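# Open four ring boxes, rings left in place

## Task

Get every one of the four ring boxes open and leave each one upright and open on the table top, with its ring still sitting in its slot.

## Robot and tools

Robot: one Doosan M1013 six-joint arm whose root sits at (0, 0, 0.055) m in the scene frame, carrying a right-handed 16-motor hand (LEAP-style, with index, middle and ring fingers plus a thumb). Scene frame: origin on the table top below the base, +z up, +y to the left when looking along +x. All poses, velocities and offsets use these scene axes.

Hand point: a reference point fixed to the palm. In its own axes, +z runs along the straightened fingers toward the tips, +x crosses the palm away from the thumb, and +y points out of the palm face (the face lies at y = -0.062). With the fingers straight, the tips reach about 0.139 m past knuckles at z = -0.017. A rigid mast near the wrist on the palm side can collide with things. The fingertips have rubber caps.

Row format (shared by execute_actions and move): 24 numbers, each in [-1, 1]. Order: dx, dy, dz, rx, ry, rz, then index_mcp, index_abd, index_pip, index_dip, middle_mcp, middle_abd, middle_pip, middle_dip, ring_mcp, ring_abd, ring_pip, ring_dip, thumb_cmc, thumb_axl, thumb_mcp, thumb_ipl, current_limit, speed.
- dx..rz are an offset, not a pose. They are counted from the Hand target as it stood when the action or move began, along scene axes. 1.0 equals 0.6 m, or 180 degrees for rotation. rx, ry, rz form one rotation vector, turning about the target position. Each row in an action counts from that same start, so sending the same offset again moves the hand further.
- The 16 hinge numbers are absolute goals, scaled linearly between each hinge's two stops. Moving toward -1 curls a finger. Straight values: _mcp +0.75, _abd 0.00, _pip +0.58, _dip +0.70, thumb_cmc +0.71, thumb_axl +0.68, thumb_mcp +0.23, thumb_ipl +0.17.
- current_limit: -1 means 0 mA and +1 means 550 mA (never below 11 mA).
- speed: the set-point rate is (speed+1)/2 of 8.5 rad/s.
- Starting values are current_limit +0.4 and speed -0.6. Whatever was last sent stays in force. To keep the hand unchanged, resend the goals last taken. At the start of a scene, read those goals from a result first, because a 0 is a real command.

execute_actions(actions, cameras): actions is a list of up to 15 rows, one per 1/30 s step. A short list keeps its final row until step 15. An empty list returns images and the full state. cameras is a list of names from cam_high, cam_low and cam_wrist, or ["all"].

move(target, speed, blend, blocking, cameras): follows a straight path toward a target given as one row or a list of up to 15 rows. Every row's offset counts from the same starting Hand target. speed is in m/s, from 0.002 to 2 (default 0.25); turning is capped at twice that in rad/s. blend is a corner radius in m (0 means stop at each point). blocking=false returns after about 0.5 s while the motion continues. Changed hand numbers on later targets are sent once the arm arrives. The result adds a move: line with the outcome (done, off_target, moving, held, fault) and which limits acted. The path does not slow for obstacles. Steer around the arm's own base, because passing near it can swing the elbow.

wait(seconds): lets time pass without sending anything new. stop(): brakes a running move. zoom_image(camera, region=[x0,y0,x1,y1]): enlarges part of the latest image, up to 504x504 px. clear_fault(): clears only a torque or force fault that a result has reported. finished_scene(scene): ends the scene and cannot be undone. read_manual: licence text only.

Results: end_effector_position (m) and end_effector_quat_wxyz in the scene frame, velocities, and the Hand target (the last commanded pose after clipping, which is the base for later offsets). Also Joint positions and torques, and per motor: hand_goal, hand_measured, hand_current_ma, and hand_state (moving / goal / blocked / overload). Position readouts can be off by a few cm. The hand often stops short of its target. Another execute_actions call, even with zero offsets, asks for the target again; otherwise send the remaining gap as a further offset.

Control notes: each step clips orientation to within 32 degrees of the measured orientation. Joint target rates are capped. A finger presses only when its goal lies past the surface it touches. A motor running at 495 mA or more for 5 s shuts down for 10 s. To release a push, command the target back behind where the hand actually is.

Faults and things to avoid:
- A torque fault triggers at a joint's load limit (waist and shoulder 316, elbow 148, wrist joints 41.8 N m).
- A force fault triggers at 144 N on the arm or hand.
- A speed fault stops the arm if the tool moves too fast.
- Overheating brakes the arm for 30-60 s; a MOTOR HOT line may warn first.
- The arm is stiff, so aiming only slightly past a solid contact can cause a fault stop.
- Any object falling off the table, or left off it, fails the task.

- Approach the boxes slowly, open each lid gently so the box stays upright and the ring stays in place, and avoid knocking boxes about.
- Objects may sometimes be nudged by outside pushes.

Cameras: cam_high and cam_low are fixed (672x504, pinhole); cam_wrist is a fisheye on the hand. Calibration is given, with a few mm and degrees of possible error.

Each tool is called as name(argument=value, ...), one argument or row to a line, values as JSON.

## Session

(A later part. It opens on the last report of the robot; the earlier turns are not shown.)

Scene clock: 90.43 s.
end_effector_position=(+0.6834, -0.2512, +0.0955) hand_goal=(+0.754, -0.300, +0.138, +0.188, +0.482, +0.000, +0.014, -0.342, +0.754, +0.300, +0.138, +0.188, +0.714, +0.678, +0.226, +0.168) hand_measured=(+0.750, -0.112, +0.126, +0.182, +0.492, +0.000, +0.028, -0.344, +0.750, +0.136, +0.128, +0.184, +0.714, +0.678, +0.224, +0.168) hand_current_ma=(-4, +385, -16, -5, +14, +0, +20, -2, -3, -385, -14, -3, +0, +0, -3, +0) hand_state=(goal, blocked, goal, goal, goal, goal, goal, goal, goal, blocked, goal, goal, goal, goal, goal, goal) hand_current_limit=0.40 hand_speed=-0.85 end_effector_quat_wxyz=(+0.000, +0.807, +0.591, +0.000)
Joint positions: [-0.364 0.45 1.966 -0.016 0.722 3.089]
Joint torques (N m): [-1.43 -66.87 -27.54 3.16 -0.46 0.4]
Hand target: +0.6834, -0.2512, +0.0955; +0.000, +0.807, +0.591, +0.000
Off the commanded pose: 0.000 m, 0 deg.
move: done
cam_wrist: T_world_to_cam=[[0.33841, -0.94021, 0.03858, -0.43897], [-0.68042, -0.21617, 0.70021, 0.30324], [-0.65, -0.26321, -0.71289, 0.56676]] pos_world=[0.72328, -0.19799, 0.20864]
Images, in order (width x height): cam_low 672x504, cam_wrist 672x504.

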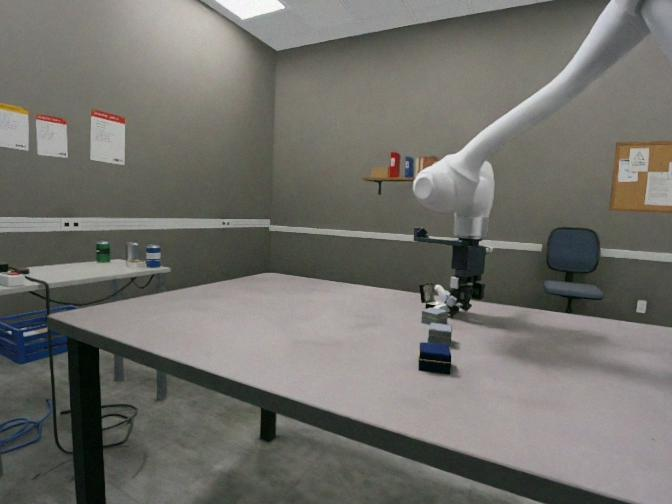

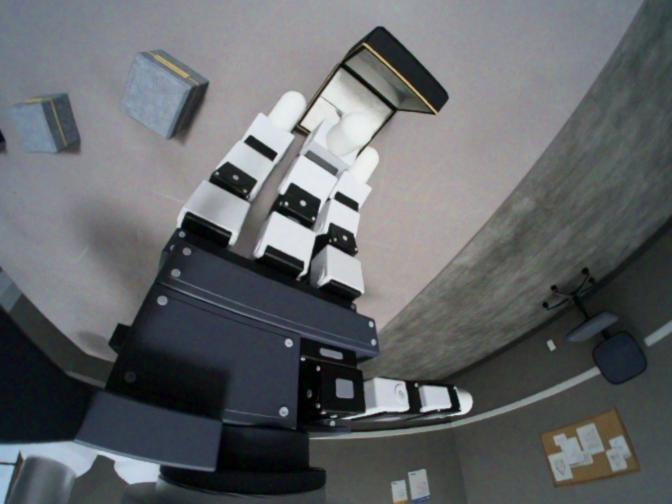

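zoom_image(
  camera="cam_wrist",
  region=[100, 30, 230, 150],
)

move(
  target=[
    [0, 0, 0, 0, 0, 0, 0.7534, 0.083, 0.1387, 0.1884, 0.482, 0.0, 0.0131, -0.342, 0.7534, -0.083, 0.1387, 0.1884, 0.714, 0.678, 0.226, 0.168, 0.4, -0.85],
    [0, 0, 0.15, 0, 0, 0, 0.7534, 0.083, 0.1387, 0.1884, 0.482, 0.0, 0.0131, -0.342, 0.7534, -0.083, 0.1387, 0.1884, 0.714, 0.678, 0.226, 0.168, 0.4, -0.6],
  ],
  speed=0.25,
  cameras=["cam_wrist", "cam_low", "cam_high"],
)

zoom_image(
  camera="cam_wrist",
  region=[100, 20, 430, 220],
)

Scaled by 3.877 from the camera's image (finer frame: 960x720).

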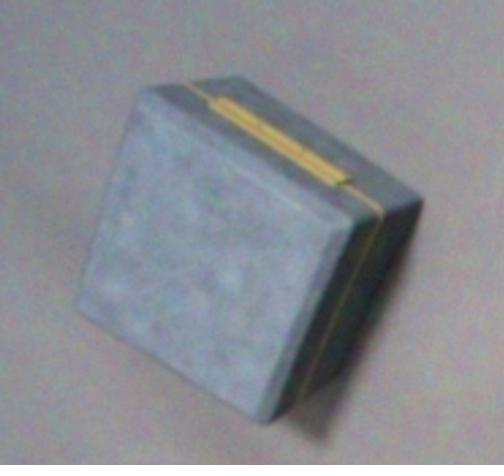

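Scene clock: 94.57 s.
end_effector_position=(+0.6834, -0.2512, +0.1855) hand_goal=(+0.754, +0.084, +0.138, +0.188, +0.482, +0.000, +0.014, -0.342, +0.754, -0.082, +0.138, +0.188, +0.714, +0.678, +0.226, +0.168) hand_measured=(+0.752, +0.080, +0.136, +0.186, +0.490, +0.000, +0.020, -0.344, +0.752, -0.078, +0.136, +0.186, +0.714, +0.678, +0.224, +0.168) hand_current_ma=(-2, -3, -1, -2, +10, +0, +6, -2, -2, +2, -1, -2, +0, +0, -3, +0) hand_state=(goal, goal, goal, goal, goal, goal, goal, goal, goal, goal, goal, goal, goal, goal, goal, goal) hand_current_limit=0.40 hand_speed=-0.60 end_effector_quat_wxyz=(+0.000, +0.807, +0.591, +0.000)
Joint positions: [-0.362 0.342 1.915 -0.014 0.882 3.087]
Joint torques (N m): [-1.75 -61.62 -32.25 3.7 -0.59 0.35]
Hand target: +0.6834, -0.2512, +0.1855; +0.000, +0.807, +0.591, +0.000
Off the commanded pose: 0.000 m, 0 deg.
move: done
cam_wrist: T_world_to_cam=[[0.33839, -0.94022, 0.03856, -0.44242], [-0.68038, -0.21615, 0.70026, 0.24018], [-0.65006, -0.26319, -0.71285, 0.63095]] pos_world=[0.72328, -0.19799, 0.29864]

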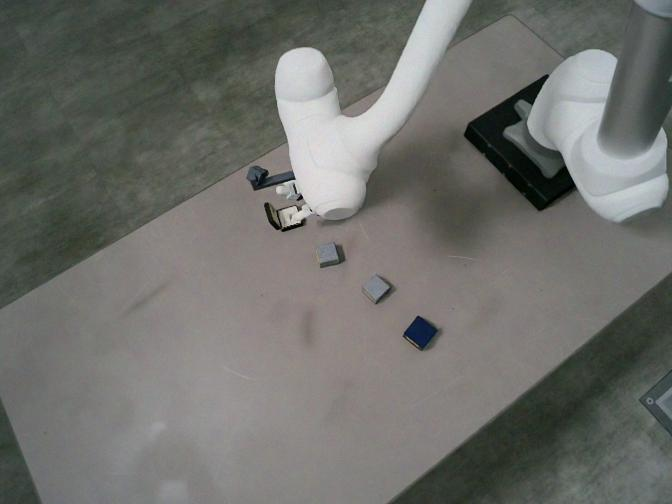

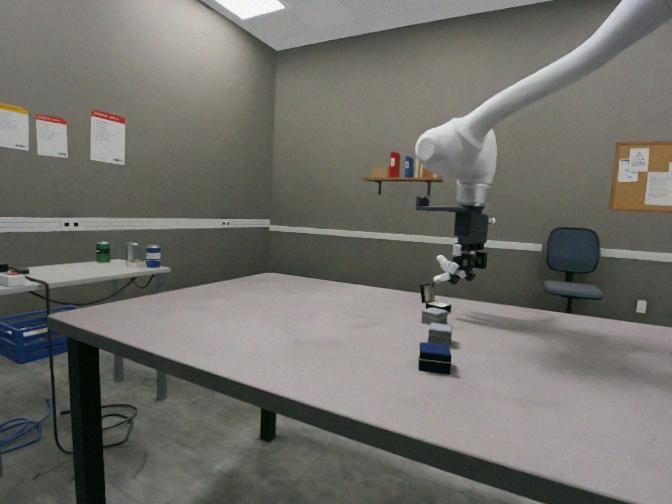

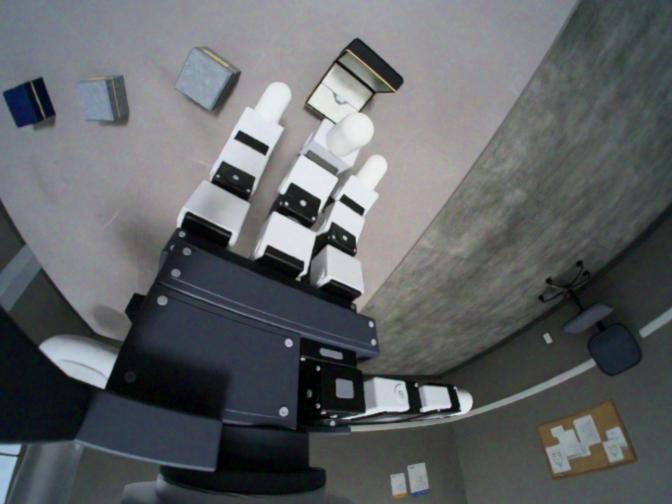

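Scaled by 1.527 from the camera's image (finer frame: 960x720).

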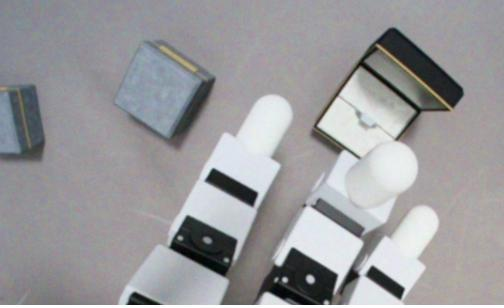

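move(
  target=[
    [-0.0257, 0.2335, -0.0258, 0, 0, -0.0211, 0.7534, 0.083, 0.1387, 0.1884, 1.0, 0.0, 0.4307, -0.6087, 0.7534, -0.083, 0.1387, 0.1884, 0.714, 0.678, 0.226, 0.168, 0.4, -0.6],
    [-0.0257, 0.2335, -0.15, 0, 0, -0.0211, 0.7534, 0.083, 0.1387, 0.1884, 1.0, 0.0, 0.4307, -0.6087, 0.7534, -0.083, 0.1387, 0.1884, 0.714, 0.678, 0.226, 0.168, 0.4, -0.6],
  ],
  speed=[0.35, 0.2],
  blend=[0.02, 0],
  cameras=["cam_wrist"],
)

zoom_image(
  camera="cam_wrist",
  region=[240, 40, 430, 200],
)

Scene clock: 101.70 s.
end_effector_position=(+0.6680, -0.1110, +0.0956) hand_goal=(+0.754, +0.084, +0.138, +0.188, +1.000, +0.000, +0.430, -0.608, +0.754, -0.082, +0.138, +0.188, +0.714, +0.678, +0.226, +0.168) hand_measured=(+0.752, +0.080, +0.136, +0.186, +0.994, +0.000, +0.428, -0.604, +0.752, -0.080, +0.136, +0.186, +0.714, +0.678, +0.224, +0.168) hand_current_ma=(-1, -2, -1, -2, -8, +0, -1, +3, -1, +2, -1, -2, +0, +0, -3, +0) hand_state=(goal, goal, goal, goal, goal, goal, goal, goal, goal, goal, goal, goal, goal, goal, goal, goal) hand_current_limit=0.40 hand_speed=-0.60 end_effector_quat_wxyz=(+0.000, +0.826, +0.564, +0.000)
Joint positions: [-0.142 0.404 2.049 -0.018 0.688 3.378]
Joint torques (N m): [-2.13 -63.08 -26.57 3.11 -0.39 0.39]
Hand target: +0.6680, -0.1111, +0.0955; +0.000, +0.826, +0.564, +0.000
Off the commanded pose: 0.000 m, 0 deg.
move: done
cam_wrist: T_world_to_cam=[[0.27551, -0.96052, 0.03856, -0.26225], [-0.6932, -0.17072, 0.70024, 0.33653], [-0.66601, -0.21965, -0.71287, 0.6092]] pos_world=[0.71127, -0.06062, 0.20875]

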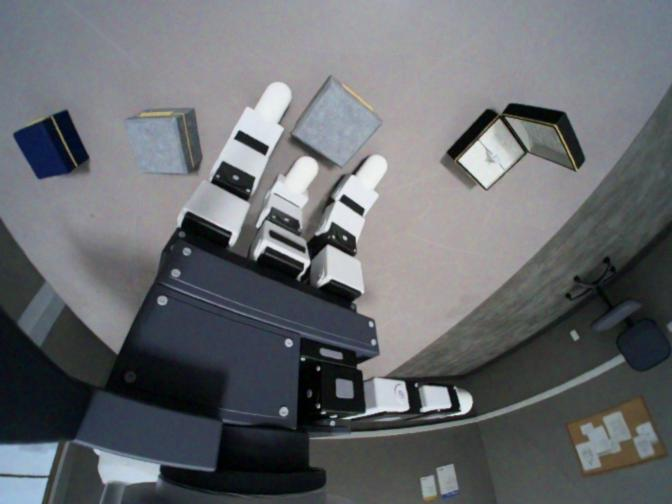

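Scaled by 2.653 from the camera's image (finer frame: 960x720).

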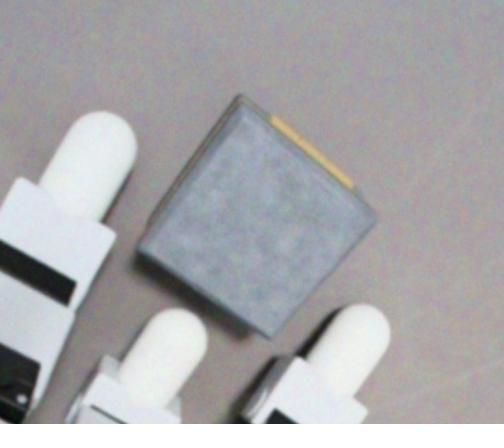

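move(
  target=[
    [0, 0.0072, 0, 0, 0, 0, 0.7534, 0.083, 0.1387, 0.1884, 1.0, 0.0, 0.4307, -0.6087, 0.7534, -0.083, 0.1387, 0.1884, 0.714, 0.678, 0.226, 0.168, 0.4, -0.85],
    [0, 0.0072, 0, 0, 0, 0, 0.7534, -0.38, 0.1387, 0.1884, 1.0, 0.0, 0.4307, -0.6087, 0.7534, 0.38, 0.1387, 0.1884, 0.714, 0.678, 0.226, 0.168, 0.4, -0.85],
    [0, 0.0072, 0, 0, 0, 0, 0.7534, -0.38, 0.1387, 0.1884, 0.8356, 0.0, 0.381, -0.5449, 0.7534, 0.38, 0.1387, 0.1884, 0.714, 0.678, 0.226, 0.168, 0.4, -0.85],
    [0, 0.0072, 0, 0, 0, 0, 0.7534, -0.38, 0.1387, 0.1884, 0.8, 0.0, 0.3489, -0.6928, 0.7534, 0.38, 0.1387, 0.1884, 0.714, 0.678, 0.226, 0.168, 0.4, -0.85],
    [0, 0.0072, 0, 0, 0, 0, 0.7534, -0.38, 0.1387, 0.1884, 0.745, 0.0, 0.275, -0.7855, 0.7534, 0.38, 0.1387, 0.1884, 0.714, 0.678, 0.226, 0.168, 0.4, -0.85],
  ],
  speed=0.1,
  cameras=["cam_wrist", "cam_low"],
)

zoom_image(
  camera="cam_wrist",
  region=[240, 40, 430, 200],
)

zoom_image(
  camera="cam_low",
  region=[390, 250, 490, 330],
)

Scene clock: 108.70 s.
end_effector_position=(+0.6680, -0.1067, +0.0955) hand_goal=(+0.754, -0.380, +0.138, +0.188, +0.746, +0.000, +0.276, -0.786, +0.754, +0.380, +0.138, +0.188, +0.714, +0.678, +0.226, +0.168) hand_measured=(+0.732, -0.168, +0.118, +0.178, +0.800, +0.000, +0.302, -0.784, +0.738, +0.200, +0.118, +0.178, +0.714, +0.678, +0.224, +0.168) hand_current_ma=(-40, +385, -32, -13, +145, +0, +48, +1, -28, -385, -34, -13, +0, +0, -3, +0) hand_state=(blocked, blocked, goal, goal, blocked, goal, blocked, goal, goal, blocked, blocked, goal, goal, goal, goal, goal) hand_current_limit=0.40 hand_speed=-0.85 end_effector_quat_wxyz=(+0.000, +0.826, +0.564, +0.000)
Joint positions: [-0.135 0.403 2.05 -0.018 0.688 3.385]
Joint torques (N m): [-1.82 -61.17 -25.99 3.06 -0.41 0.38]
Hand target: +0.6680, -0.1067, +0.0955; +0.000, +0.826, +0.564, +0.000
Off the commanded pose: 0.000 m, 0 deg.
move: done
cam_wrist: T_world_to_cam=[[0.27538, -0.96056, 0.03855, -0.25802], [-0.69324, -0.17064, 0.70022, 0.33737], [-0.66602, -0.21956, -0.71289, 0.6101]] pos_world=[0.71127, -0.05632, 0.20864]
Images, in order (width x height): cam_low 672x504, cam_wrist 672x504.

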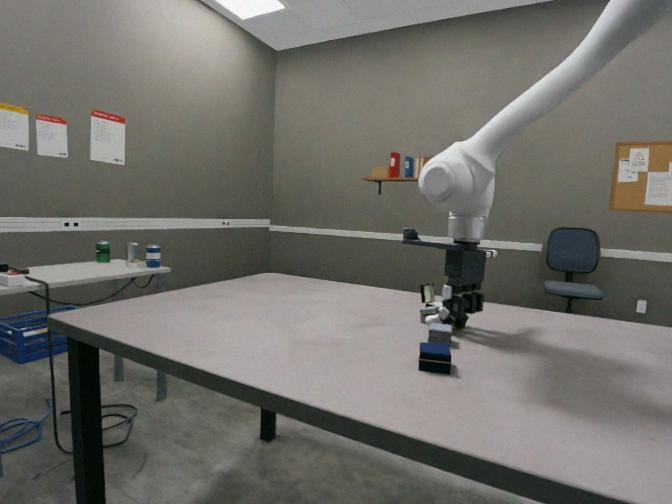

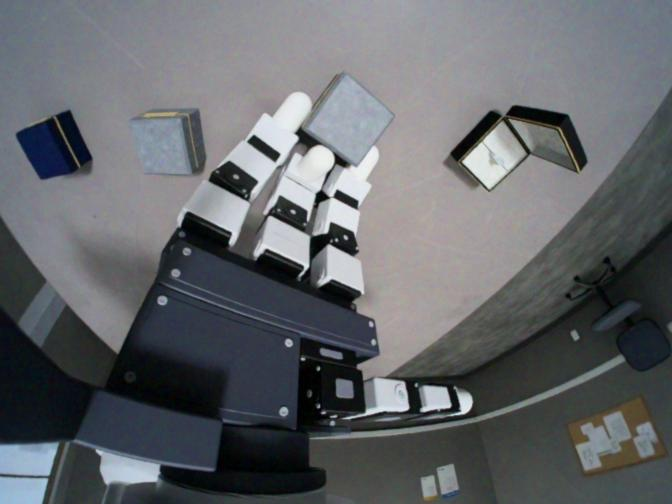

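Scaled by 2.653 from the camera's image (finer frame: 960x720).

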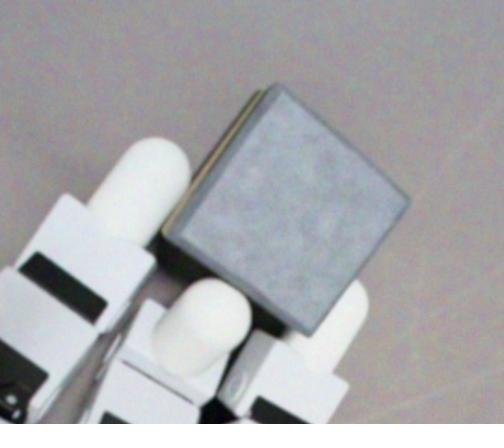

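Scaled by 5.040.

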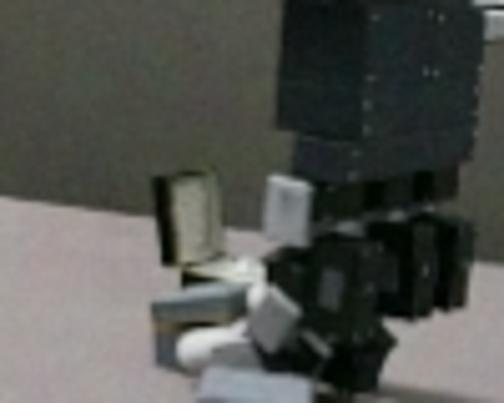

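move(
  target=[0, 0, 0, 0, 0, 0, 0.7534, -0.38, 0.1387, 0.1884, 0.68, 0.0, 0.30, -0.86, 0.7534, 0.38, 0.1387, 0.1884, 0.714, 0.678, 0.226, 0.168, 0.4, -0.85],
  speed=0.1,
  cameras=["cam_wrist", "cam_low"],
)

zoom_image(
  camera="cam_wrist",
  region=[240, 40, 430, 200],
)

zoom_image(
  camera="cam_low",
  region=[390, 250, 490, 330],
)

Scene clock: 110.20 s.
end_effector_position=(+0.6680, -0.1067, +0.0955) hand_goal=(+0.754, -0.380, +0.138, +0.188, +0.680, +0.000, +0.300, -0.860, +0.754, +0.380, +0.138, +0.188, +0.714, +0.678, +0.226, +0.168) hand_measured=(+0.732, -0.168, +0.118, +0.178, +0.730, +0.000, +0.310, -0.866, +0.738, +0.200, +0.118, +0.178, +0.714, +0.678, +0.224, +0.168) hand_current_ma=(-40, +385, -32, -13, +130, +0, +12, -7, -28, -385, -34, -13, +0, +0, -3, +0) hand_state=(blocked, blocked, goal, goal, blocked, goal, goal, goal, goal, blocked, blocked, goal, goal, goal, goal, goal) hand_current_limit=0.40 hand_speed=-0.85 end_effector_quat_wxyz=(+0.000, +0.826, +0.564, +0.000)
Joint positions: [-0.135 0.403 2.05 -0.018 0.688 3.385]
Joint torques (N m): [-1.92 -60.92 -26.26 3.1 -0.47 0.34]
Hand target: +0.6680, -0.1067, +0.0955; +0.000, +0.826, +0.564, +0.000
Off the commanded pose: 0.000 m, 0 deg.
move: done
cam_wrist: T_world_to_cam=[[0.27538, -0.96056, 0.03855, -0.25802], [-0.69324, -0.17064, 0.70022, 0.33737], [-0.66602, -0.21956, -0.71289, 0.6101]] pos_world=[0.71127, -0.05632, 0.20864]
Images, in order (width x height): cam_low 672x504, cam_wrist 672x504.

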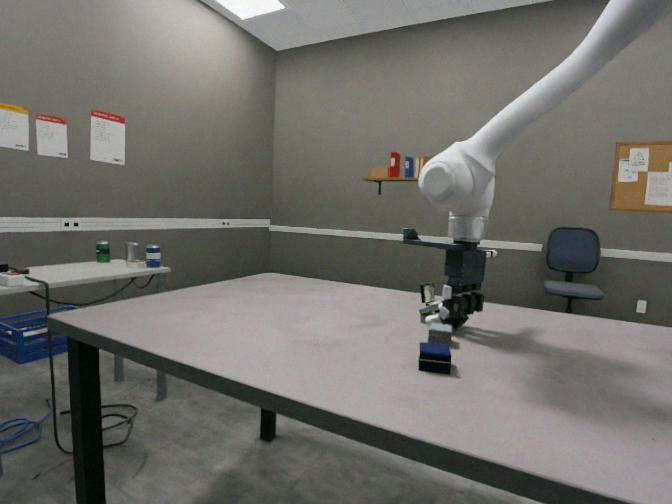

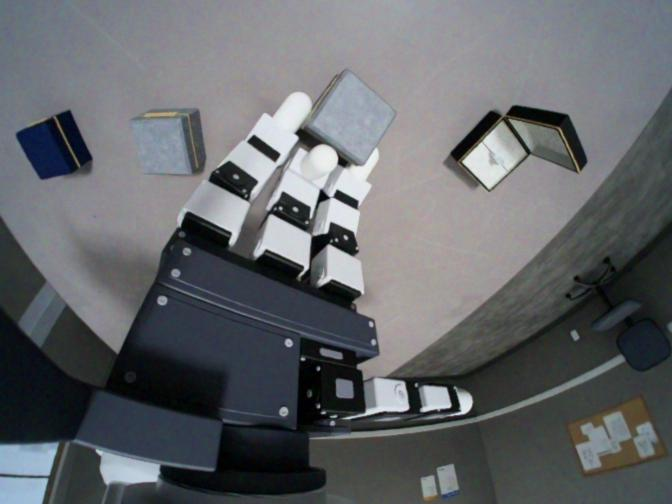

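Scaled by 2.653 from the camera's image (finer frame: 960x720).

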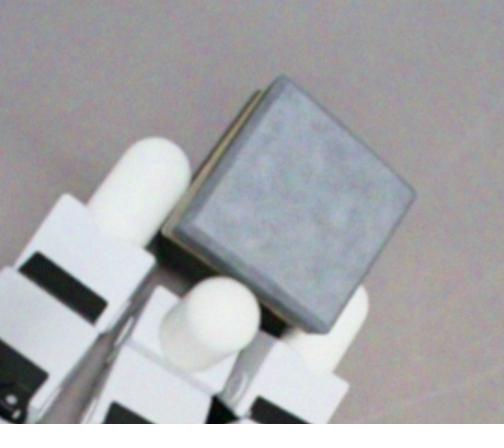

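Scaled by 5.040.

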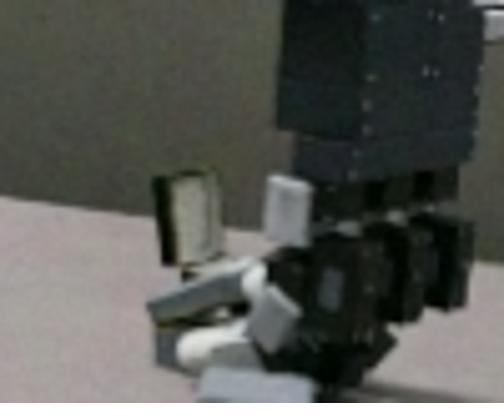

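move(
  target=[
    [0, 0, 0, 0, 0, 0, 0.7534, -0.38, 0.1387, 0.1884, 0.65, 0.0, 0.15, -0.8, 0.7534, 0.38, 0.1387, 0.1884, 0.714, 0.678, 0.226, 0.168, 0.4, -0.85],
    [0, 0, 0, 0, 0, 0, 0.7534, -0.38, 0.1387, 0.1884, 0.57, 0.0, 0.13, -0.71, 0.7534, 0.38, 0.1387, 0.1884, 0.714, 0.678, 0.226, 0.168, 0.4, -0.85],
  ],
  speed=0.1,
  cameras=["cam_wrist", "cam_low"],
)

zoom_image(
  camera="cam_wrist",
  region=[240, 40, 430, 200],
)

zoom_image(
  camera="cam_low",
  region=[390, 250, 490, 330],
)

Scene clock: 112.73 s.
end_effector_position=(+0.6680, -0.1067, +0.0955) hand_goal=(+0.754, -0.380, +0.138, +0.188, +0.570, +0.000, +0.130, -0.710, +0.754, +0.380, +0.138, +0.188, +0.714, +0.678, +0.226, +0.168) hand_measured=(+0.730, -0.168, +0.118, +0.178, +0.574, +0.000, +0.116, -0.752, +0.736, +0.200, +0.116, +0.178, +0.714, +0.678, +0.224, +0.168) hand_current_ma=(-46, +385, -35, -13, +3, +0, -18, -95, -32, -385, -37, -14, +0, +0, -3, +0) hand_state=(blocked, blocked, blocked, goal, goal, goal, goal, blocked, goal, blocked, blocked, goal, goal, goal, goal, goal) hand_current_limit=0.40 hand_speed=-0.85 end_effector_quat_wxyz=(+0.000, +0.826, +0.564, +0.000)
Joint positions: [-0.135 0.403 2.05 -0.018 0.688 3.385]
Joint torques (N m): [-1.8 -59.81 -25.57 3.13 -0.34 0.38]
Hand target: +0.6680, -0.1067, +0.0955; +0.000, +0.826, +0.564, +0.000
Off the commanded pose: 0.000 m, 0 deg.
move: done
cam_wrist: T_world_to_cam=[[0.27538, -0.96056, 0.03855, -0.25802], [-0.69324, -0.17064, 0.70022, 0.33737], [-0.66602, -0.21956, -0.71289, 0.6101]] pos_world=[0.71127, -0.05632, 0.20864]
Images, in order (width x height): cam_low 672x504, cam_wrist 672x504.

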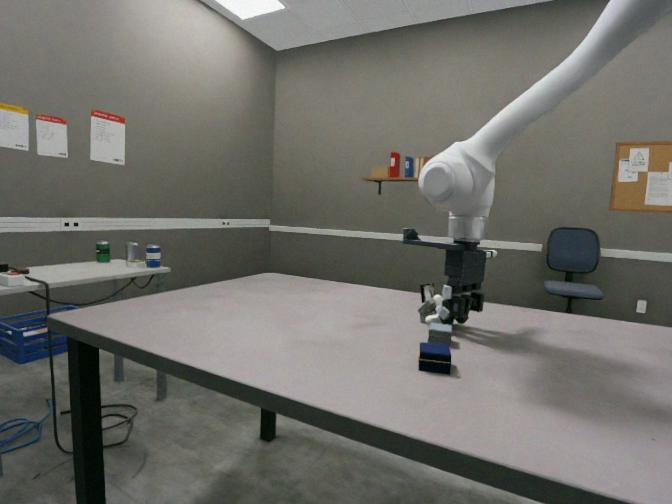

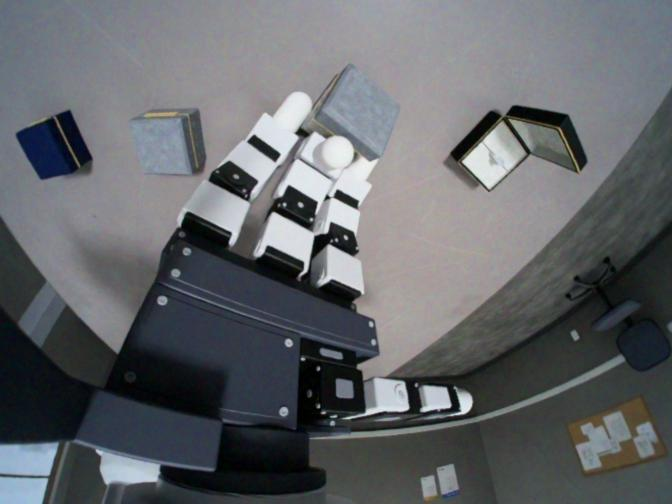

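Scaled by 2.653 from the camera's image (finer frame: 960x720).

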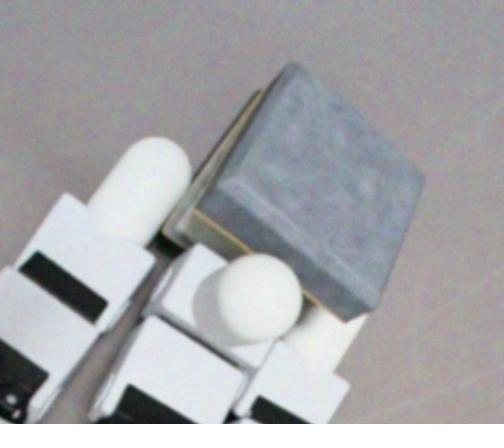

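Scaled by 5.040.

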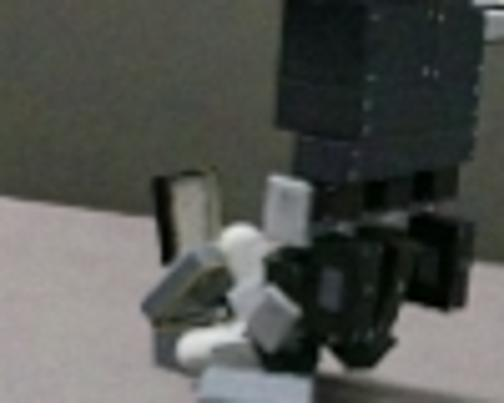

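move(
  target=[
    [0, 0, 0, 0, 0, 0, 0.7534, -0.38, 0.1387, 0.1884, 0.552, 0.0, 0.1489, -0.6957, 0.7534, 0.38, 0.1387, 0.1884, 0.714, 0.678, 0.226, 0.168, 0.4, -0.85],
    [0, 0, 0, 0, 0, 0, 0.7534, -0.38, 0.1387, 0.1884, 0.5699, 0.0, 0.0131, -0.5217, 0.7534, 0.38, 0.1387, 0.1884, 0.714, 0.678, 0.226, 0.168, 0.4, -0.85],
    [0, 0, 0, 0, 0, 0, 0.7534, -0.38, 0.1387, 0.1884, 0.5822, 0.0, -0.1226, -0.342, 0.7534, 0.38, 0.1387, 0.1884, 0.714, 0.678, 0.226, 0.168, 0.4, -0.85],
  ],
  speed=0.1,
  cameras=["cam_wrist", "cam_low"],
)

zoom_image(
  camera="cam_wrist",
  region=[240, 40, 430, 200],
)

zoom_image(
  camera="cam_low",
  region=[390, 250, 490, 330],
)

Scene clock: 122.73 s.
end_effector_position=(+0.6680, -0.1067, +0.0955) hand_goal=(+0.754, -0.380, +0.138, +0.188, +0.582, +0.000, -0.122, -0.342, +0.754, +0.380, +0.138, +0.188, +0.714, +0.678, +0.226, +0.168) hand_measured=(+0.730, -0.168, +0.118, +0.178, +0.562, +0.000, -0.146, -0.382, +0.736, +0.200, +0.116, +0.178, +0.714, +0.678, +0.224, +0.168) hand_current_ma=(-46, +385, -35, -13, -36, +0, -41, -86, -31, -385, -37, -14, +0, +0, -3, +0) hand_state=(blocked, blocked, blocked, goal, blocked, goal, blocked, blocked, goal, blocked, blocked, goal, goal, goal, goal, goal) hand_current_limit=0.40 hand_speed=-0.85 end_effector_quat_wxyz=(+0.000, +0.826, +0.564, +0.000)
Joint positions: [-0.135 0.403 2.05 -0.018 0.688 3.385]
Joint torques (N m): [-1.12 -59.95 -25.44 3.08 -0.21 0.36]
Hand target: +0.6680, -0.1067, +0.0955; +0.000, +0.826, +0.564, +0.000
Off the commanded pose: 0.000 m, 0 deg.
move: done
cam_wrist: T_world_to_cam=[[0.27538, -0.96056, 0.03855, -0.25802], [-0.69324, -0.17064, 0.70022, 0.33737], [-0.66602, -0.21956, -0.71289, 0.6101]] pos_world=[0.71127, -0.05632, 0.20864]
Images, in order (width x height): cam_low 672x504, cam_wrist 672x504.

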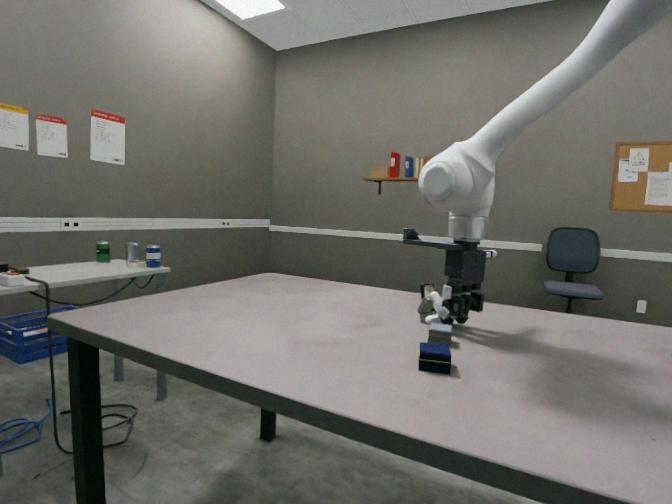

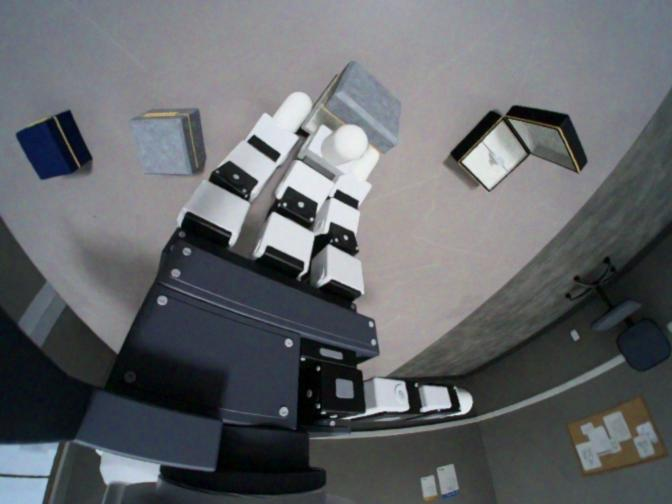

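Scaled by 2.653 from the camera's image (finer frame: 960x720).

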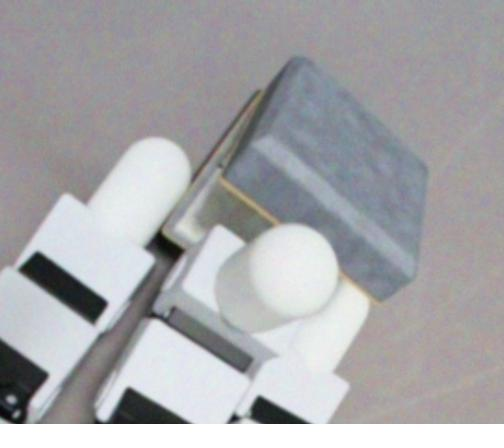

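Scaled by 5.040.

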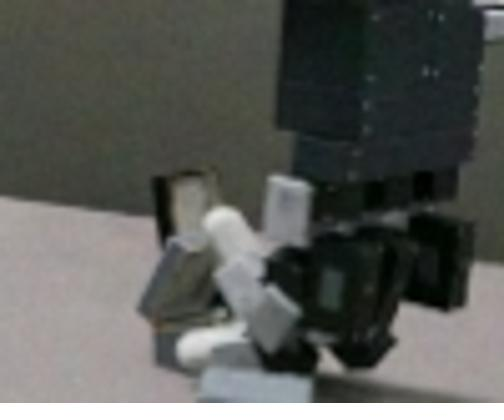

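move(
  target=[
    [0, 0, 0, 0, 0, 0, 0.7534, -0.38, 0.1387, 0.1884, 0.5329, 0.0, -0.2058, -0.1058, 0.7534, 0.38, 0.1387, 0.1884, 0.714, 0.678, 0.226, 0.168, 0.4, -0.85],
    [0, 0, 0, 0, 0, 0, 0.7534, -0.38, 0.1387, 0.1884, 0.4452, 0.0, -0.1839, 0.0667, 0.7534, 0.38, 0.1387, 0.1884, 0.714, 0.678, 0.226, 0.168, 0.4, -0.85],
  ],
  speed=0.1,
  cameras=["cam_wrist", "cam_low"],
)

zoom_image(
  camera="cam_wrist",
  region=[240, 40, 430, 200],
)

zoom_image(
  camera="cam_low",
  region=[390, 250, 490, 330],
)

Scene clock: 125.13 s.
end_effector_position=(+0.6680, -0.1067, +0.0955) hand_goal=(+0.754, -0.380, +0.138, +0.188, +0.446, +0.000, -0.184, +0.066, +0.754, +0.380, +0.138, +0.188, +0.714, +0.678, +0.226, +0.168) hand_measured=(+0.692, -0.168, +0.102, +0.172, +0.492, +0.002, -0.238, -0.016, +0.698, +0.208, +0.098, +0.172, +0.714, +0.678, +0.224, +0.168) hand_current_ma=(-169, +385, -76, -24, +112, +1, -129, -239, -153, -385, -86, -24, +0, +0, -3, +0) hand_state=(blocked, blocked, blocked, goal, blocked, goal, blocked, blocked, blocked, blocked, blocked, goal, goal, goal, goal, goal) hand_current_limit=0.40 hand_speed=-0.85 end_effector_quat_wxyz=(+0.000, +0.826, +0.564, +0.000)
Joint positions: [-0.135 0.403 2.05 -0.018 0.688 3.385]
Joint torques (N m): [-1.86 -56.6 -24.61 3.07 -0.57 0.4]
Hand target: +0.6680, -0.1067, +0.0955; +0.000, +0.826, +0.564, +0.000
Off the commanded pose: 0.000 m, 0 deg.
move: done
cam_wrist: T_world_to_cam=[[0.27538, -0.96056, 0.03855, -0.25802], [-0.69324, -0.17064, 0.70022, 0.33737], [-0.66602, -0.21956, -0.71289, 0.6101]] pos_world=[0.71127, -0.05632, 0.20864]
Images, in order (width x height): cam_low 672x504, cam_wrist 672x504.

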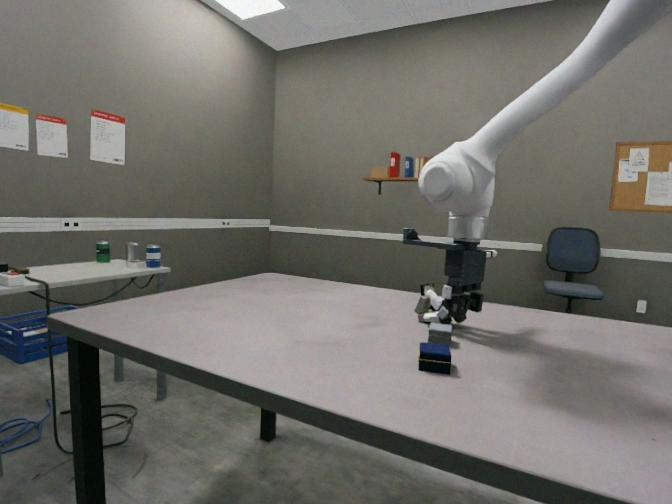

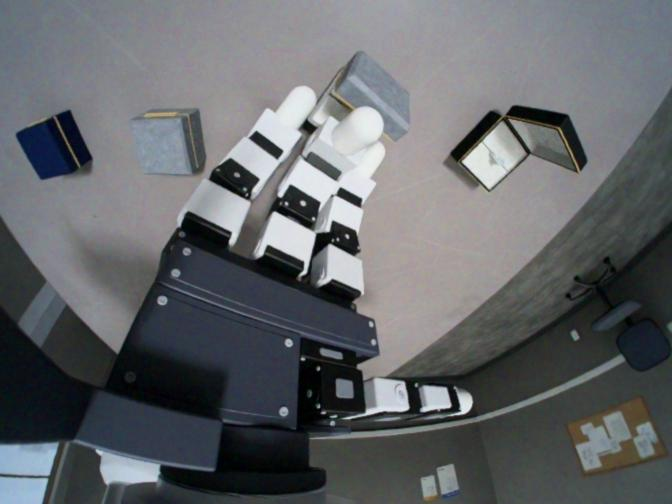

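Scaled by 2.653 from the camera's image (finer frame: 960x720).

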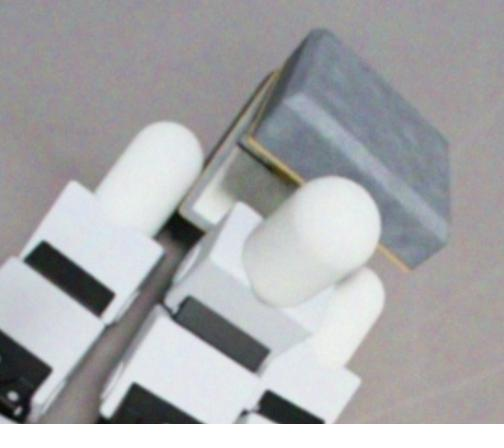

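Scaled by 5.040.

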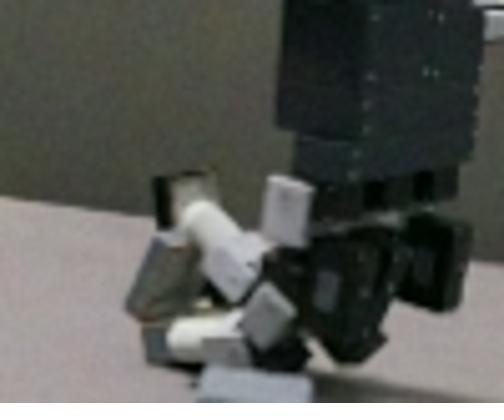

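move(
  target=[
    [0, 0, 0, 0, 0, 0, 0.79, -0.38, 0.1387, 0.1884, 0.3836, 0.0, -0.1095, 0.058, 0.79, 0.38, 0.1387, 0.1884, 0.714, 0.678, 0.226, 0.168, 0.4, -0.85],
    [0, 0, 0, 0, 0, 0, 0.79, -0.38, 0.1387, 0.1884, 0.2658, 0.0, 0.0453, 0.1159, 0.79, 0.38, 0.1387, 0.1884, 0.714, 0.678, 0.226, 0.168, 0.4, -0.85],
  ],
  speed=0.1,
  cameras=["cam_wrist", "cam_low"],
)

zoom_image(
  camera="cam_wrist",
  region=[240, 40, 430, 200],
)

zoom_image(
  camera="cam_low",
  region=[390, 250, 490, 330],
)

Scene clock: 135.30 s.
end_effector_position=(+0.6680, -0.1067, +0.0955) hand_goal=(+0.790, -0.380, +0.138, +0.188, +0.266, +0.000, +0.046, +0.116, +0.790, +0.380, +0.138, +0.188, +0.714, +0.678, +0.226, +0.168) hand_measured=(+0.692, -0.168, +0.096, +0.168, +0.308, +0.004, -0.008, +0.034, +0.698, +0.214, +0.086, +0.166, +0.714, +0.678, +0.224, +0.168) hand_current_ma=(-321, +385, -93, -32, +101, +2, -133, -236, -302, -385, -122, -38, +0, +0, -3, +0) hand_state=(blocked, blocked, blocked, goal, blocked, goal, blocked, blocked, blocked, blocked, blocked, blocked, goal, goal, goal, goal) hand_current_limit=0.40 hand_speed=-0.85 end_effector_quat_wxyz=(+0.000, +0.826, +0.564, +0.000)
Joint positions: [-0.135 0.403 2.05 -0.018 0.688 3.385]
Joint torques (N m): [-2.4 -55.57 -24.21 3.08 -0.55 0.32]
Hand target: +0.6680, -0.1067, +0.0955; +0.000, +0.826, +0.564, +0.000
Off the commanded pose: 0.000 m, 0 deg.
move: done
cam_wrist: T_world_to_cam=[[0.27538, -0.96056, 0.03855, -0.25802], [-0.69324, -0.17064, 0.70022, 0.33737], [-0.66602, -0.21956, -0.71289, 0.6101]] pos_world=[0.71127, -0.05632, 0.20864]
Images, in order (width x height): cam_low 672x504, cam_wrist 672x504.

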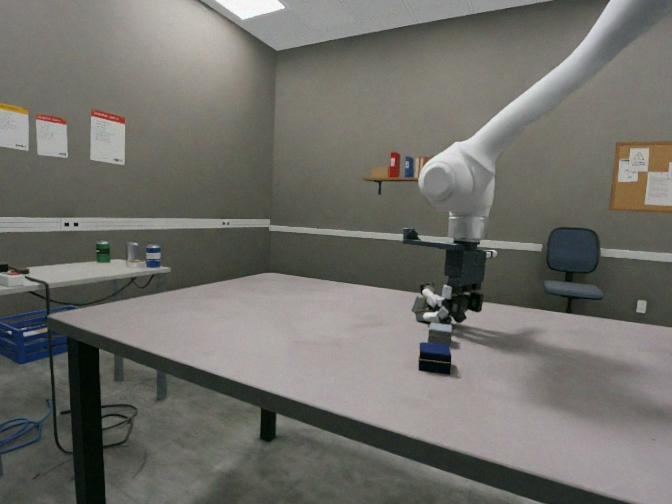

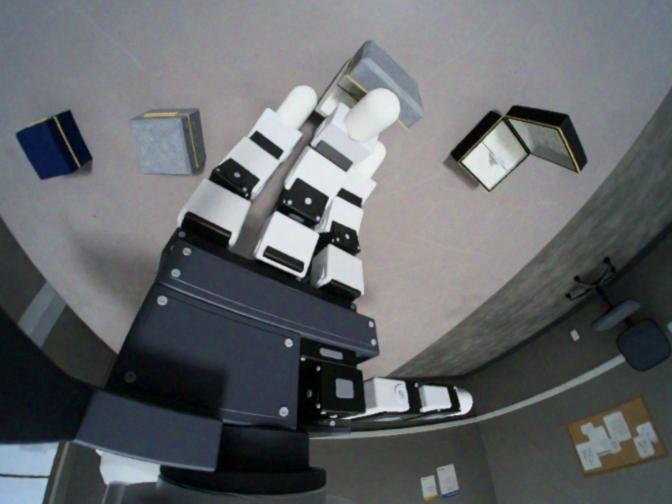

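Scaled by 2.653 from the camera's image (finer frame: 960x720).

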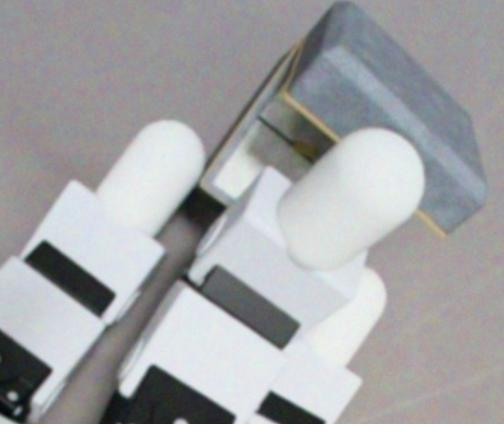

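Scaled by 5.040.

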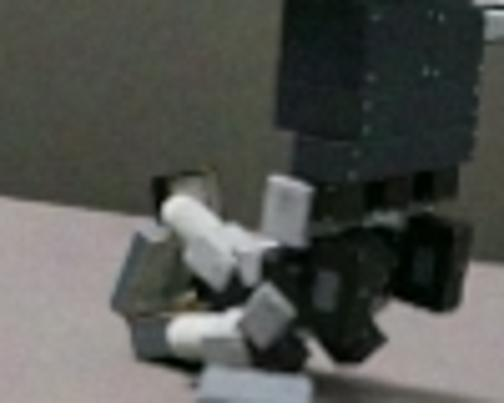

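move(
  target=[0, 0, 0, 0, 0, 0, 0.7, -0.38, 0.1387, 0.1884, 0.308, 0.0, -0.015, 0.03, 0.7, 0.38, 0.1387, 0.1884, 0.714, 0.678, 0.226, 0.168, 0.4, -0.85],
  speed=0.1,
  cameras=["cam_wrist", "cam_low"],
)

zoom_image(
  camera="cam_wrist",
  region=[240, 20, 450, 200],
)

zoom_image(
  camera="cam_low",
  region=[390, 250, 490, 330],
)

Scene clock: 143.53 s.
end_effector_position=(+0.6680, -0.1067, +0.0955) hand_goal=(+0.700, -0.380, +0.138, +0.188, +0.308, +0.000, -0.014, +0.030, +0.700, +0.380, +0.138, +0.188, +0.714, +0.678, +0.226, +0.168) hand_measured=(+0.686, -0.168, +0.100, +0.168, +0.318, +0.004, -0.024, +0.022, +0.688, +0.214, +0.090, +0.166, +0.714, +0.678, +0.224, +0.168) hand_current_ma=(-22, +385, -82, -32, +12, +2, -13, -9, -16, -385, -108, -38, +0, +0, -3, +0) hand_state=(goal, blocked, blocked, goal, goal, goal, goal, goal, goal, blocked, blocked, blocked, goal, goal, goal, goal) hand_current_limit=0.40 hand_speed=-0.85 end_effector_quat_wxyz=(+0.000, +0.826, +0.564, +0.000)
Joint positions: [-0.135 0.403 2.05 -0.018 0.688 3.385]
Joint torques (N m): [-2.47 -60.58 -26.25 3.04 -0.51 0.35]
Hand target: +0.6680, -0.1067, +0.0955; +0.000, +0.826, +0.564, +0.000
Off the commanded pose: 0.000 m, 0 deg.
move: done
cam_wrist: T_world_to_cam=[[0.27538, -0.96056, 0.03855, -0.25802], [-0.69324, -0.17064, 0.70022, 0.33737], [-0.66602, -0.21956, -0.71289, 0.6101]] pos_world=[0.71127, -0.05632, 0.20864]
Images, in order (width x height): cam_low 672x504, cam_wrist 672x504.

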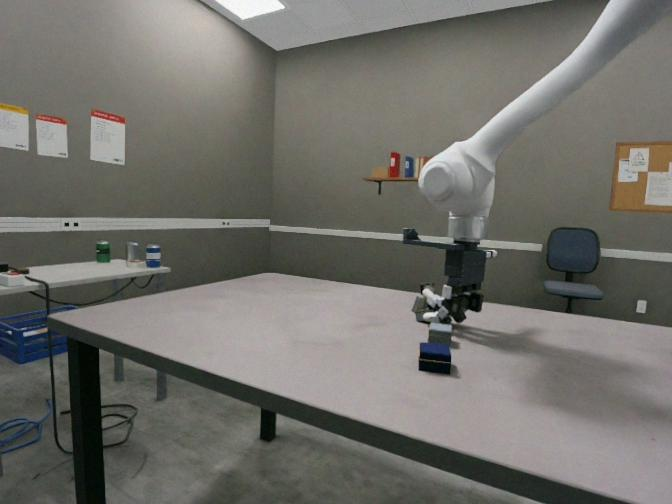

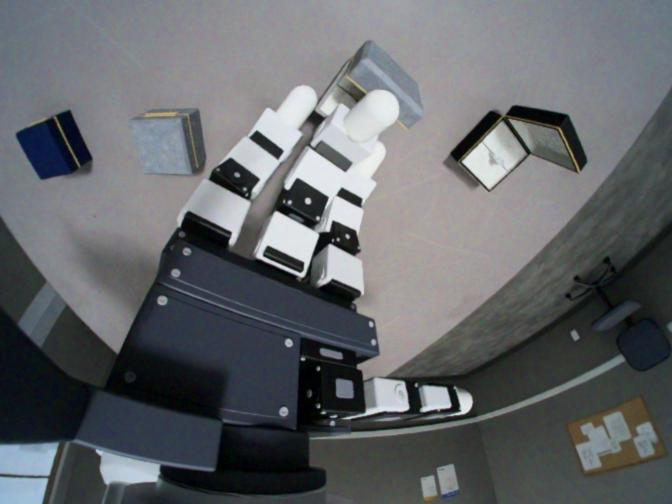

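Scaled by 2.400 from the camera's image (finer frame: 960x720).

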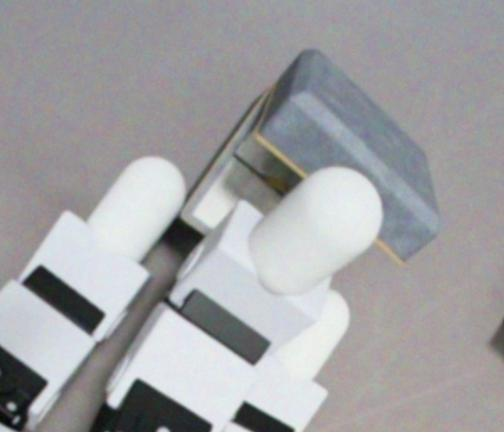

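Scaled by 5.040.

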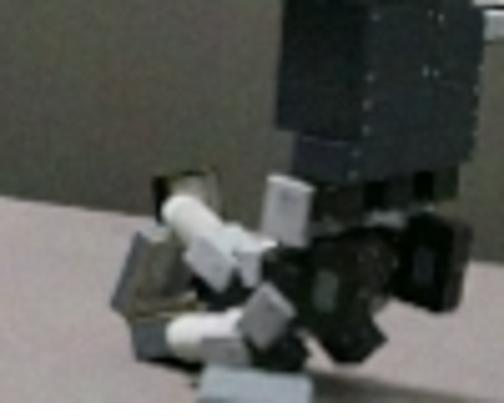

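zoom_image(
  camera="cam_low",
  region=[405, 285, 445, 325],
)

zoom_image(
  camera="cam_wrist",
  region=[300, 20, 440, 140],
)

Scaled by 12.600.

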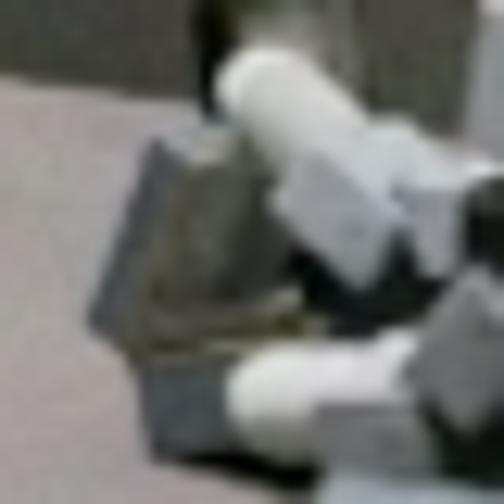

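Scaled by 3.600 from the camera's image (finer frame: 960x720).

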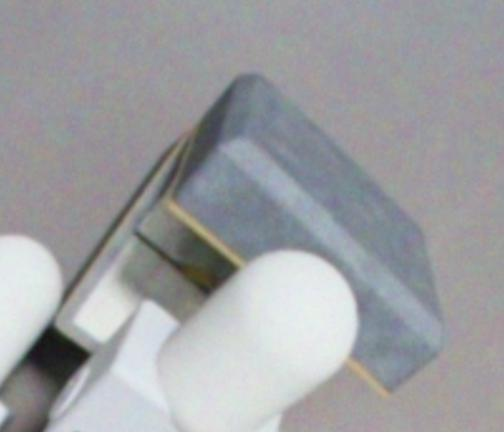

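move(
  target=[0, 0, 0, 0, 0, 0, 0.7, -0.38, 0.1387, 0.1884, 0.7836, 0.0, -0.6555, 0.146, 0.7, 0.38, 0.1387, 0.1884, 0.714, 0.678, 0.226, 0.168, 0.4, -0.85],
  speed=0.1,
  cameras=["cam_wrist", "cam_low"],
)

zoom_image(
  camera="cam_wrist",
  region=[240, 20, 450, 200],
)

zoom_image(
  camera="cam_low",
  region=[405, 285, 445, 325],
)

Scene clock: 153.93 s.
end_effector_position=(+0.6680, -0.1067, +0.0955) hand_goal=(+0.700, -0.380, +0.138, +0.188, +0.784, +0.000, -0.656, +0.146, +0.700, +0.380, +0.138, +0.188, +0.714, +0.678, +0.226, +0.168) hand_measured=(+0.694, -0.168, +0.110, +0.170, +0.784, +0.002, -0.648, +0.144, +0.696, +0.214, +0.102, +0.166, +0.714, +0.678, +0.224, +0.168) hand_current_ma=(-7, +385, -51, -31, +0, +2, +9, -2, -5, -385, -73, -38, +0, +0, -3, +0) hand_state=(goal, blocked, blocked, goal, goal, goal, goal, goal, goal, blocked, blocked, blocked, goal, goal, goal, goal) hand_current_limit=0.40 hand_speed=-0.85 end_effector_quat_wxyz=(+0.000, +0.826, +0.564, +0.000)
Joint positions: [-0.135 0.403 2.05 -0.018 0.688 3.385]
Joint torques (N m): [-1.84 -62.06 -26.21 3.04 -0.46 0.37]
Hand target: +0.6680, -0.1067, +0.0955; +0.000, +0.826, +0.564, +0.000
Off the commanded pose: 0.000 m, 0 deg.
move: done
cam_wrist: T_world_to_cam=[[0.27538, -0.96056, 0.03855, -0.25802], [-0.69324, -0.17064, 0.70022, 0.33737], [-0.66602, -0.21956, -0.71289, 0.6101]] pos_world=[0.71127, -0.05632, 0.20864]
Images, in order (width x height): cam_low 672x504, cam_wrist 672x504.

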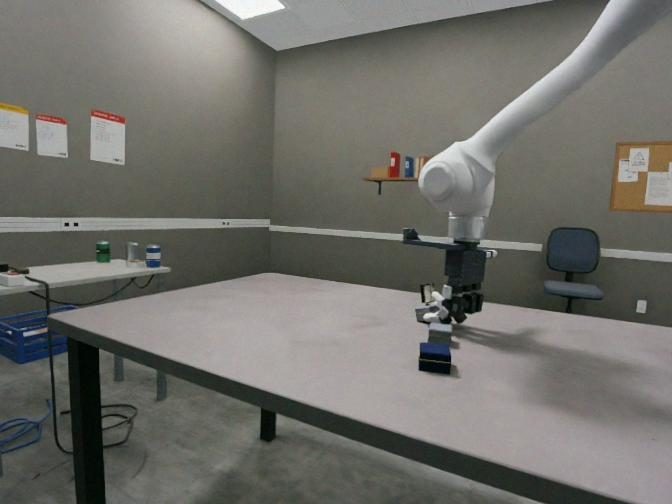

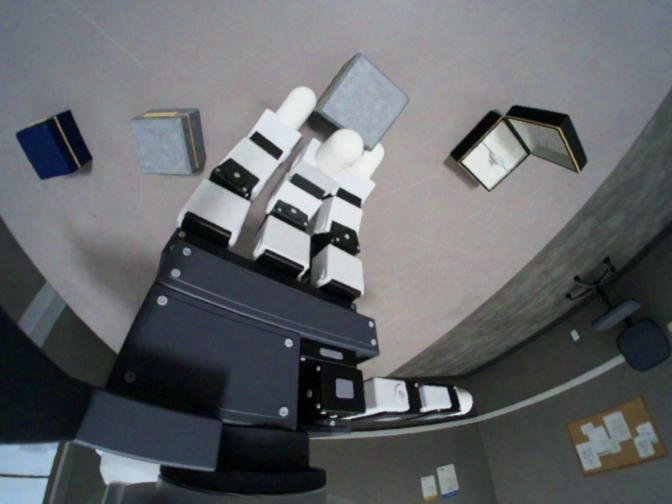

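Scaled by 2.400 from the camera's image (finer frame: 960x720).

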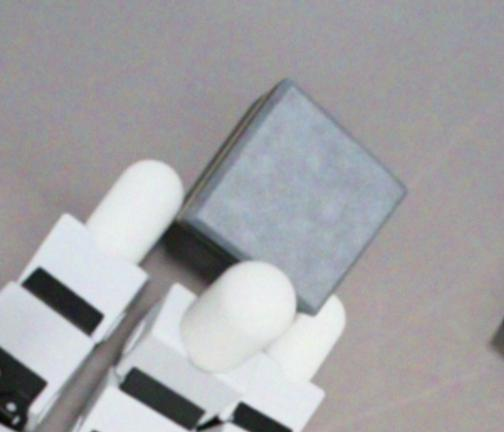

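Scaled by 12.600.

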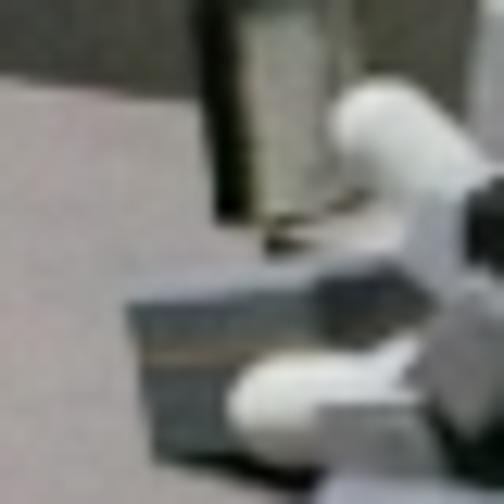

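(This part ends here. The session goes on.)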